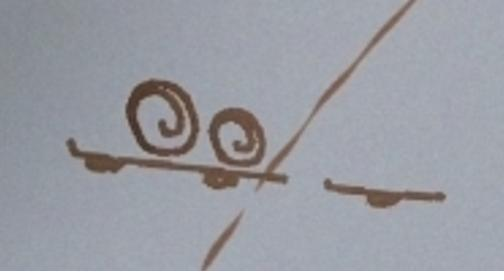

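Request:
move([
  [0,0,0,0,0,0,1, 0,0,0,0.026864,0,0.230331,-1],
  [0,0,0,0,0,0,1, 0,0,0,0.022739,0,0.214594,-1],
  [0,0,0,0,0,0,1, -0.011024,0,0,0.022739,0,0.214594,-1],
], speed=[0.5, 0.05, 0.12], blend=[0, 0, 0])

Request:
move([
  [0,0,0,0,0,0,1, 0,0,0,-0.004743,0,-0.006768,-1],
  [0,0,0,0,0,0,1, 0,0,0,-0.006957,0,-0.012396,-1],
  [0,0,0,0,0,0,1, 0,0,0,-0.005071,0,-0.012396,-1],
  [0,0,0,0,0,0,1, 0,0,0,-0.004143,0,-0.013571,-1],
  [0,0,0,0,0,0,1, 0,0,0,-0.004143,0,-0.007725,-1],
  [0,0,0,0,0,0,1, 0,0,0,-0.000111,0,-0.001389,-1],
  [0,0,0,0,0,0,1, 0,0,0,0.004046,0,0.001225,-1],
  [0,0,0,0,0,0,1, 0,0,0,0.008886,0,0.006939,-1],
  [0,0,0,0,0,0,1, 0,0,0,0.013026,0,0.013997,-1],
  [0,0,0,0,0,0,1, 0,0,0,0.014597,0,0.019426,-1],
  [0,0,0,0,0,0,1, 0,0,0,0.012711,0,0.019426,-1],
  [0,0,0,0,0,0,1, 0,0,0,0.011128,0,0.021403,-1],
  [0,0,0,0,0,0,1, 0,0,0,0.011128,0,0.015557,-1],
  [0,0,0,0,0,0,1, 0,0,0,0.007096,0,0.009221,-1],
  [0,0,0,0,0,0,1, 0,0,0,0.002020,0,0.006360,-1],
], speed=[0.08,0.0415,0.12,0.0264,0.039,0.2,0.075,0.094,0.073,0.0271,0.12,0.0262,0.039,0.2,0.072], blend=[0.0015,0.0015,0.0015,0.0015,0.0015,0.0015,0.0015,0.0015,0.0015,0.0015,0.0015,0.0015,0.0015,0.0015,0])

Request:
move([
  [0,0,0,0,0,0,1, 0,0,0,-0.004887,0,-0.005395,-1],
  [0,0,0,0,0,0,1, 0,0,0,-0.009439,0,-0.011868,-1],
  [0,0,0,0,0,0,1, 0,0,0,-0.013096,0,-0.018900,-1],
  [0,0,0,0,0,0,1, 0,0,0,-0.014415,0,-0.024113,-1],
  [0,0,0,0,0,0,1, 0,0,0,-0.012529,0,-0.024113,-1],
  [0,0,0,0,0,0,1, 0,0,0,-0.010878,0,-0.026329,-1],
  [0,0,0,0,0,0,1, 0,0,0,-0.010878,0,-0.020483,-1],
  [0,0,0,0,0,0,1, 0,0,0,-0.006846,0,-0.014147,-1],
  [0,0,0,0,0,0,1, 0,0,0,-0.002137,0,-0.011742,-1],
  [0,0,0,0,0,0,1, 0,0,0,0.003611,0,-0.005931,-1],
  [0,0,0,0,0,0,1, 0,0,0,0.009143,0,0.001744,-1],
  [0,0,0,0,0,0,1, 0,0,0,0.012800,0,0.008776,-1],
  [0,0,0,0,0,0,1, 0,0,0,0.014119,0,0.013989,-1],
  [0,0,0,0,0,0,1, 0,0,0,0.012233,0,0.013989,-1],
  [0,0,0,0,0,0,1, 0,0,0,0.010582,0,0.016205,-1],
], speed=[0.093,0.087,0.0624,0.0234,0.12,0.0251,0.039,0.2,0.069,0.091,0.088,0.0624,0.0234,0.12,0.0251], blend=[0.0015,0.0015,0.0015,0.0015,0.0015,0.0015,0.0015,0.0015,0.0015,0.0015,0.0015,0.0015,0.0015,0.0015,0])

Request:
move([
  [0,0,0,0,0,0,1, 0,0,0,0,0,-0.005846,-1],
  [0,0,0,0,0,0,1, 0,0,0,-0.004032,0,-0.012182,-1],
  [0,0,0,0,0,0,1, 0,0,0,-0.008741,0,-0.014587,-1],
  [0,0,0,0,0,0,1, 0,0,0,-0.013502,0,-0.019249,-1],
  [0,0,0,0,0,0,1, 0.011024,0,0,-0.013502,0,-0.019249,-1],
  [0,0,0,0,0,0,1, 0.011024,0,0,-0.010238,0,-0.054963,-1],
  [0,0,0,0,0,0,1, 0.011024,0,0,-0.014363,0,-0.070700,-1],
  [0,0,0,0,0,0,1, 0,0,0,-0.014363,0,-0.070700,-1],
], speed=[0.039,0.2,0.069,0.091,0.3,0.4,0.05,0.12], blend=[0.0015,0.0015,0.0015,0,0.01,0,0,0])

Request:
move([
  [0,0,0,0,0,0,1, 0,0,0,-0.005316,0,-0.008910,-1],
  [0,0,0,0,0,0,1, 0,0,0,-0.006994,0,-0.013356,-1],
  [0,0,0,0,0,0,1, 0,0,0,-0.005108,0,-0.013356,-1],
  [0,0,0,0,0,0,1, 0,0,0,-0.004477,0,-0.014254,-1],
  [0,0,0,0,0,0,1, 0,0,0,-0.004477,0,-0.008408,-1],
  [0,0,0,0,0,0,1, 0,0,0,-0.001186,0,-0.002748,-1],
  [0,0,0,0,0,0,1, 0,0,0,0.001448,0,-0.000917,-1],
  [0,0,0,0,0,0,1, 0,0,0,0.004422,0,0.003375,-1],
  [0,0,0,0,0,0,1, 0,0,0,0.005593,0,0.006904,-1],
  [0,0,0,0,0,0,1, 0,0,0,0.003707,0,0.006904,-1],
  [0,0,0,0,0,0,1, 0,0,0,0.003076,0,0.007802,-1],
  [0,0,0,0,0,0,1, 0,0,0,0.003076,0,0.001956,-1],
  [0,0,0,0,0,0,1, 0,0,0,-0.000215,0,-0.003704,-1],
  [0,0,0,0,0,0,1, 0,0,0,-0.002341,0,-0.005013,-1],
], speed=[0.06,0.0323,0.12,0.0203,0.039,0.2,0.0584,0.065,0.0273,0.12,0.0203,0.039,0.2,0.056], blend=[0.0015,0.0015,0.0015,0.0015,0.0015,0.0015,0.0015,0.0015,0.0015,0.0015,0.0015,0.0015,0.0015,0])

Request:
move([
  [0,0,0,0,0,0,1, 0,0,0,-0.002975,0,-0.003897,-1],
  [0,0,0,0,0,0,1, 0,0,0,-0.010235,0,-0.016237,-1],
  [0,0,0,0,0,0,1, 0,0,0,-0.011913,0,-0.020683,-1],
  [0,0,0,0,0,0,1, 0,0,0,-0.010027,0,-0.020683,-1],
  [0,0,0,0,0,0,1, 0,0,0,-0.009396,0,-0.021581,-1],
  [0,0,0,0,0,0,1, 0,0,0,-0.009396,0,-0.015735,-1],
  [0,0,0,0,0,0,1, 0,0,0,-0.006105,0,-0.010075,-1],
  [0,0,0,0,0,0,1, 0,0,0,-0.003471,0,-0.008244,-1],
  [0,0,0,0,0,0,1, 0,0,0,-0.000497,0,-0.003952,-1],
  [0,0,0,0,0,0,1, 0,0,0,0.000674,0,-0.000423,-1],
  [0,0,0,0,0,0,1, 0,0,0,-0.001212,0,-0.000423,-1],
  [0,0,0,0,0,0,1, 0,0,0,-0.001843,0,0.000475,-1],
  [0,0,0,0,0,0,1, 0,0,0,-0.001843,0,-0.005371,-1],
  [0,0,0,0,0,0,1, 0,0,0,-0.005134,0,-0.011031,-1],
  [0,0,0,0,0,0,1, 0,0,0,-0.007260,0,-0.012340,-1],
], speed=[0.0677,0.056,0.0323,0.12,0.0203,0.039,0.2,0.0584,0.065,0.0273,0.12,0.0203,0.039,0.2,0.056], blend=[0.0015,0.0015,0.0015,0.0015,0.0015,0.0015,0.0015,0.0015,0.0015,0.0015,0.0015,0.0015,0.0015,0.0015,0])

Request:
move([
  [0,0,0,0,0,0,1, 0,0,0,-0.002975,0,-0.003897,-1],
  [0,0,0,0,0,0,1, 0,0,0,-0.010235,0,-0.016237,-1],
  [0,0,0,0,0,0,1, 0,0,0,-0.011913,0,-0.020683,-1],
  [0,0,0,0,0,0,1, 0,0,0,-0.010027,0,-0.020683,-1],
  [0,0,0,0,0,0,1, 0,0,0,-0.009396,0,-0.021581,-1],
  [0,0,0,0,0,0,1, 0,0,0,-0.009396,0,-0.015735,-1],
  [0,0,0,0,0,0,1, 0,0,0,-0.006105,0,-0.010075,-1],
  [0,0,0,0,0,0,1, 0,0,0,-0.003471,0,-0.008244,-1],
  [0,0,0,0,0,0,1, 0,0,0,-0.000497,0,-0.003952,-1],
  [0,0,0,0,0,0,1, 0,0,0,0.000674,0,-0.000423,-1],
  [0,0,0,0,0,0,1, 0,0,0,-0.001212,0,-0.000423,-1],
  [0,0,0,0,0,0,1, 0,0,0,-0.001843,0,0.000475,-1],
  [0,0,0,0,0,0,1, 0,0,0,-0.001843,0,-0.005371,-1],
  [0,0,0,0,0,0,1, 0,0,0,-0.005134,0,-0.011031,-1],
  [0,0,0,0,0,0,1, 0,0,0,-0.007260,0,-0.012340,-1],
], speed=[0.0677,0.056,0.0323,0.12,0.0203,0.039,0.2,0.0584,0.065,0.0273,0.12,0.0203,0.039,0.2,0.056], blend=[0.0015,0.0015,0.0015,0.0015,0.0015,0.0015,0.0015,0.0015,0.0015,0.0015,0.0015,0.0015,0.0015,0.0015,0])

Request:
move([
  [0,0,0,0,0,0,1, 0,0,0,-0.002975,0,-0.003897,-1],
  [0,0,0,0,0,0,1, 0,0,0,-0.010235,0,-0.016237,-1],
  [0,0,0,0,0,0,1, 0,0,0,-0.011913,0,-0.020683,-1],
  [0,0,0,0,0,0,1, 0,0,0,-0.010027,0,-0.020683,-1],
  [0,0,0,0,0,0,1, 0,0,0,-0.009396,0,-0.021581,-1],
  [0,0,0,0,0,0,1, 0,0,0,-0.009396,0,-0.015735,-1],
  [0,0,0,0,0,0,1, 0,0,0,-0.006105,0,-0.010075,-1],
  [0,0,0,0,0,0,1, 0,0,0,-0.003471,0,-0.008244,-1],
  [0,0,0,0,0,0,1, 0,0,0,-0.000497,0,-0.003952,-1],
  [0,0,0,0,0,0,1, 0,0,0,0.000674,0,-0.000423,-1],
  [0,0,0,0,0,0,1, 0,0,0,-0.001212,0,-0.000423,-1],
  [0,0,0,0,0,0,1, 0,0,0,-0.001843,0,0.000475,-1],
  [0,0,0,0,0,0,1, 0,0,0,-0.001843,0,-0.005371,-1],
  [0,0,0,0,0,0,1, 0,0,0,-0.005134,0,-0.011031,-1],
  [0,0,0,0,0,0,1, 0,0,0,-0.007260,0,-0.012340,-1],
], speed=[0.0677,0.056,0.0323,0.12,0.0203,0.039,0.2,0.0584,0.065,0.0273,0.12,0.0203,0.039,0.2,0.056], blend=[0.0015,0.0015,0.0015,0.0015,0.0015,0.0015,0.0015,0.0015,0.0015,0.0015,0.0015,0.0015,0.0015,0.0015,0])

Request:
move([
  [0,0,0,0,0,0,1, 0,0,0,-0.002975,0,-0.003897,-1],
  [0,0,0,0,0,0,1, 0,0,0,-0.006375,0,-0.009337,-1],
  [0,0,0,0,0,0,1, 0.011024,0,0,-0.006375,0,-0.009337,-1],
  [0,0,0,0,0,0,1, 0.011024,0,0,-0.006375,0,-0.180,-1],
], speed=[0.0677,0.056,0.3,0.5], blend=[0.0015,0,0.01,0], cameras=["cam_above"])

Scene clock: 529.87 s.
left_arm: end_effector_position=(+0.3943, +0.3350, +0.1104) grip_measured=+1.000 grip_effort_nm=0.00 end_effector_quat_wxyz=(+0.619, -0.015, +0.785, -0.003) | right_arm: end_effector_position=(+0.2803, +0.0972, +0.0810) grip_measured=-0.779 grip_effort_nm=-1.03 end_effector_quat_wxyz=(+0.514, -0.494, +0.498, +0.494)
Joint positions: left_arm=[1.014 -0.037 1.582 -0.053 0.332 -0.05 0.094] | right_arm=[1.41 0 2.35 -0.812 0.963 0.751 0.01]
Joint torques (N m): left_arm=[1.66 0.03 -6.64 -0.05 5.27 -0.17] | right_arm=[1.35 -0.01 -9.1 -0.06 3.58 -0.51]
Heat: left arm: 44 °C; right arm: 40 °C.
Joint targets: left_arm=[1.021 -0.037 1.573 -0.053 0.341 -0.050] | right_arm=[1.395 0.000 2.342 -0.818 0.961 0.745]
move: done

Scene clock: 535.93 s.
left_arm: end_effector_position=(+0.3943, +0.3350, +0.1104) grip_measured=+1.000 grip_effort_nm=0.00 end_effector_quat_wxyz=(+0.619, -0.015, +0.785, -0.003) | right_arm: end_effector_position=(+0.2777, +0.1012, +0.0811) grip_measured=-0.779 grip_effort_nm=-1.03 end_effector_quat_wxyz=(+0.516, -0.492, +0.499, +0.492)
Joint positions: left_arm=[1.014 -0.037 1.582 -0.053 0.332 -0.05 0.094] | right_arm=[1.41 0 2.35 -0.791 0.963 0.766 0.01]
Joint torques (N m): left_arm=[1.67 0.01 -6.53 -0.04 5.26 -0.08] | right_arm=[1.35 0 -9.14 -0.11 3.44 -0.58]
Heat: left arm: 44 °C; right arm: 40 °C.
Joint targets: left_arm=[1.021 -0.037 1.573 -0.053 0.341 -0.050] | right_arm=[1.395 0.000 2.342 -0.801 0.961 0.759]
move: done

Scene clock: 542.70 s.
left_arm: end_effector_position=(+0.3943, +0.3350, +0.1104) grip_measured=+1.000 grip_effort_nm=0.00 end_effector_quat_wxyz=(+0.619, -0.015, +0.785, -0.003) | right_arm: end_effector_position=(+0.2842, +0.1065, +0.0814) grip_measured=-0.779 grip_effort_nm=-1.03 end_effector_quat_wxyz=(+0.532, -0.474, +0.516, +0.475)
Joint positions: left_arm=[1.014 -0.037 1.582 -0.053 0.332 -0.05 0.094] | right_arm=[1.41 0 2.35 -0.701 0.963 0.788 0.01]
Joint torques (N m): left_arm=[1.67 0.06 -6.37 -0.03 5.3 0.05] | right_arm=[1.38 -0.01 -9.16 -0.1 3.49 0.64]
Heat: left arm: 44 °C; right arm: 40 °C.
Joint targets: left_arm=[1.021 -0.037 1.573 -0.053 0.341 -0.050] | right_arm=[1.395 0.000 2.342 -0.711 0.961 0.795]
move: done

Scene clock: 548.03 s.
left_arm: end_effector_position=(+0.3943, +0.3350, +0.1104) grip_measured=+1.000 grip_effort_nm=0.00 end_effector_quat_wxyz=(+0.619, -0.015, +0.785, -0.003) | right_arm: end_effector_position=(+0.3227, +0.0644, +0.0810) grip_measured=-0.779 grip_effort_nm=-1.03 end_effector_quat_wxyz=(+0.536, -0.471, +0.520, +0.469)
Joint positions: left_arm=[1.014 -0.037 1.582 -0.053 0.332 -0.05 0.094] | right_arm=[1.41 0 2.35 -0.827 0.963 0.644 0.01]
Joint torques (N m): left_arm=[1.69 0.01 -6.56 -0.03 5.33 0.03] | right_arm=[1.32 -0.01 -9.24 -0.06 3.43 -0.46]
Heat: left arm: 44 °C; right arm: 41 °C.
Joint targets: left_arm=[1.021 -0.037 1.573 -0.053 0.341 -0.050] | right_arm=[1.395 0.000 2.342 -0.834 0.961 0.638]
move: done

Scene clock: 552.93 s.
left_arm: end_effector_position=(+0.3943, +0.3350, +0.1104) grip_measured=+1.000 grip_effort_nm=0.00 end_effector_quat_wxyz=(+0.619, -0.015, +0.785, -0.003) | right_arm: end_effector_position=(+0.3240, +0.0613, +0.0809) grip_measured=-0.779 grip_effort_nm=-1.03 end_effector_quat_wxyz=(+0.535, -0.472, +0.519, +0.471)
Joint positions: left_arm=[1.014 -0.037 1.582 -0.053 0.332 -0.05 0.094] | right_arm=[1.41 0 2.35 -0.843 0.963 0.633 0.01]
Joint torques (N m): left_arm=[1.65 0.05 -6.57 -0.05 5.16 -0.23] | right_arm=[1.33 0 -9.11 -0.11 3.43 -0.54]
Heat: left arm: 44 °C; right arm: 40 °C.
Joint targets: left_arm=[1.021 -0.037 1.573 -0.053 0.341 -0.050] | right_arm=[1.395 0.000 2.342 -0.853 0.961 0.627]
move: done

Scene clock: 558.57 s.
left_arm: end_effector_position=(+0.3943, +0.3350, +0.1104) grip_measured=+1.000 grip_effort_nm=0.00 end_effector_quat_wxyz=(+0.619, -0.015, +0.785, -0.003) | right_arm: end_effector_position=(+0.3238, +0.0533, +0.0807) grip_measured=-0.779 grip_effort_nm=-1.03 end_effector_quat_wxyz=(+0.527, -0.482, +0.511, +0.479)
Joint positions: left_arm=[1.014 -0.037 1.582 -0.053 0.332 -0.05 0.094] | right_arm=[1.41 0 2.35 -0.904 0.963 0.606 0.01]
Joint torques (N m): left_arm=[1.66 0.01 -6.37 -0.05 5.23 -0.24] | right_arm=[1.3 -0.01 -9.09 -0.08 3.37 -0.57]
Heat: left arm: 44 °C; right arm: 40 °C.
Joint targets: left_arm=[1.021 -0.037 1.573 -0.053 0.341 -0.050] | right_arm=[1.395 0.000 2.342 -0.915 0.961 0.600]
move: done

Scene clock: 564.20 s.
left_arm: end_effector_position=(+0.3943, +0.3350, +0.1104) grip_measured=+1.000 grip_effort_nm=0.00 end_effector_quat_wxyz=(+0.619, -0.015, +0.785, -0.003) | right_arm: end_effector_position=(+0.3234, +0.0450, +0.0805) grip_measured=-0.779 grip_effort_nm=-1.03 end_effector_quat_wxyz=(+0.519, -0.491, +0.502, +0.488)
Joint positions: left_arm=[1.014 -0.037 1.582 -0.053 0.332 -0.05 0.094] | right_arm=[1.41 0 2.35 -0.966 0.963 0.578 0.01]
Joint torques (N m): left_arm=[1.67 0.04 -6.49 -0.07 5.26 -0.12] | right_arm=[1.28 -0.01 -9.07 -0.1 3.36 -0.53]
Heat: left arm: 44 °C; right arm: 40 °C.
Joint targets: left_arm=[1.021 -0.037 1.573 -0.053 0.341 -0.050] | right_arm=[1.395 0.000 2.342 -0.977 0.961 0.572]
move: done

Scene clock: 569.83 s.
left_arm: end_effector_position=(+0.3943, +0.3350, +0.1104) grip_measured=+1.000 grip_effort_nm=0.00 end_effector_quat_wxyz=(+0.619, -0.015, +0.785, -0.003) | right_arm: end_effector_position=(+0.3227, +0.0362, +0.0803) grip_measured=-0.779 grip_effort_nm=-1.03 end_effector_quat_wxyz=(+0.510, -0.500, +0.494, +0.496)
Joint positions: left_arm=[1.014 -0.037 1.582 -0.053 0.332 -0.05 0.094] | right_arm=[1.41 0 2.35 -1.028 0.963 0.551 0.01]
Joint torques (N m): left_arm=[1.62 0.05 -6.34 -0.06 5.2 0.01] | right_arm=[1.25 -0.01 -9.05 -0.08 3.32 -0.55]
Heat: left arm: 44 °C; right arm: 40 °C.
Joint targets: left_arm=[1.021 -0.037 1.573 -0.053 0.341 -0.050] | right_arm=[1.395 0.000 2.342 -1.038 0.961 0.545]
move: done

Scene clock: 572.67 s.
left_arm: end_effector_position=(+0.3943, +0.3350, +0.1104) grip_measured=+1.000 grip_effort_nm=0.00 end_effector_quat_wxyz=(+0.619, -0.015, +0.785, -0.003) | right_arm: end_effector_position=(+0.4346, -0.1223, +0.0882) grip_measured=-0.779 grip_effort_nm=-1.03 end_effector_quat_wxyz=(+0.605, -0.415, +0.557, +0.390)
Joint positions: left_arm=[1.014 -0.037 1.582 -0.053 0.332 -0.05 0.094] | right_arm=[1.463 0 2.35 -1.09 0.963 0.139 0.01]
Joint torques (N m): left_arm=[1.7 0.05 -6.31 -0.05 5.29 -0.09] | right_arm=[1.58 -0.01 -9.01 0.02 3.28 0.43]
Heat: left arm: 44 °C; right arm: 40 °C.
Joint targets: left_arm=[1.021 -0.037 1.573 -0.053 0.341 -0.050] | right_arm=[1.489 0.000 2.342 -1.092 0.961 0.144]
move: done

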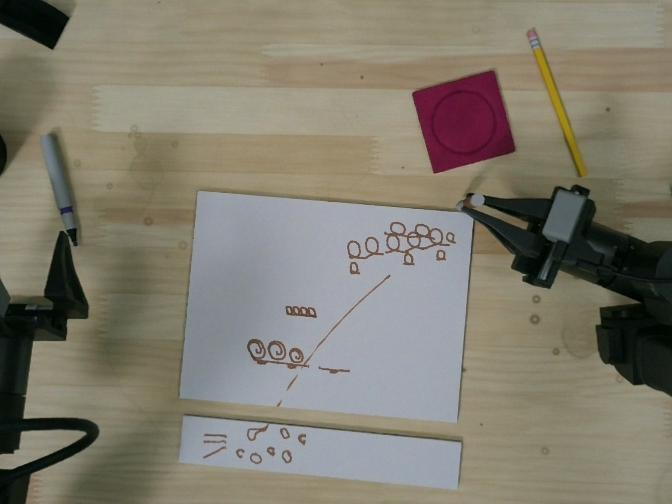

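Request:
zoom_image(camera="cam_above", region=[235, 295, 365, 385])

Scaled by 3.877 from the camera's image (finer frame: 960x720).

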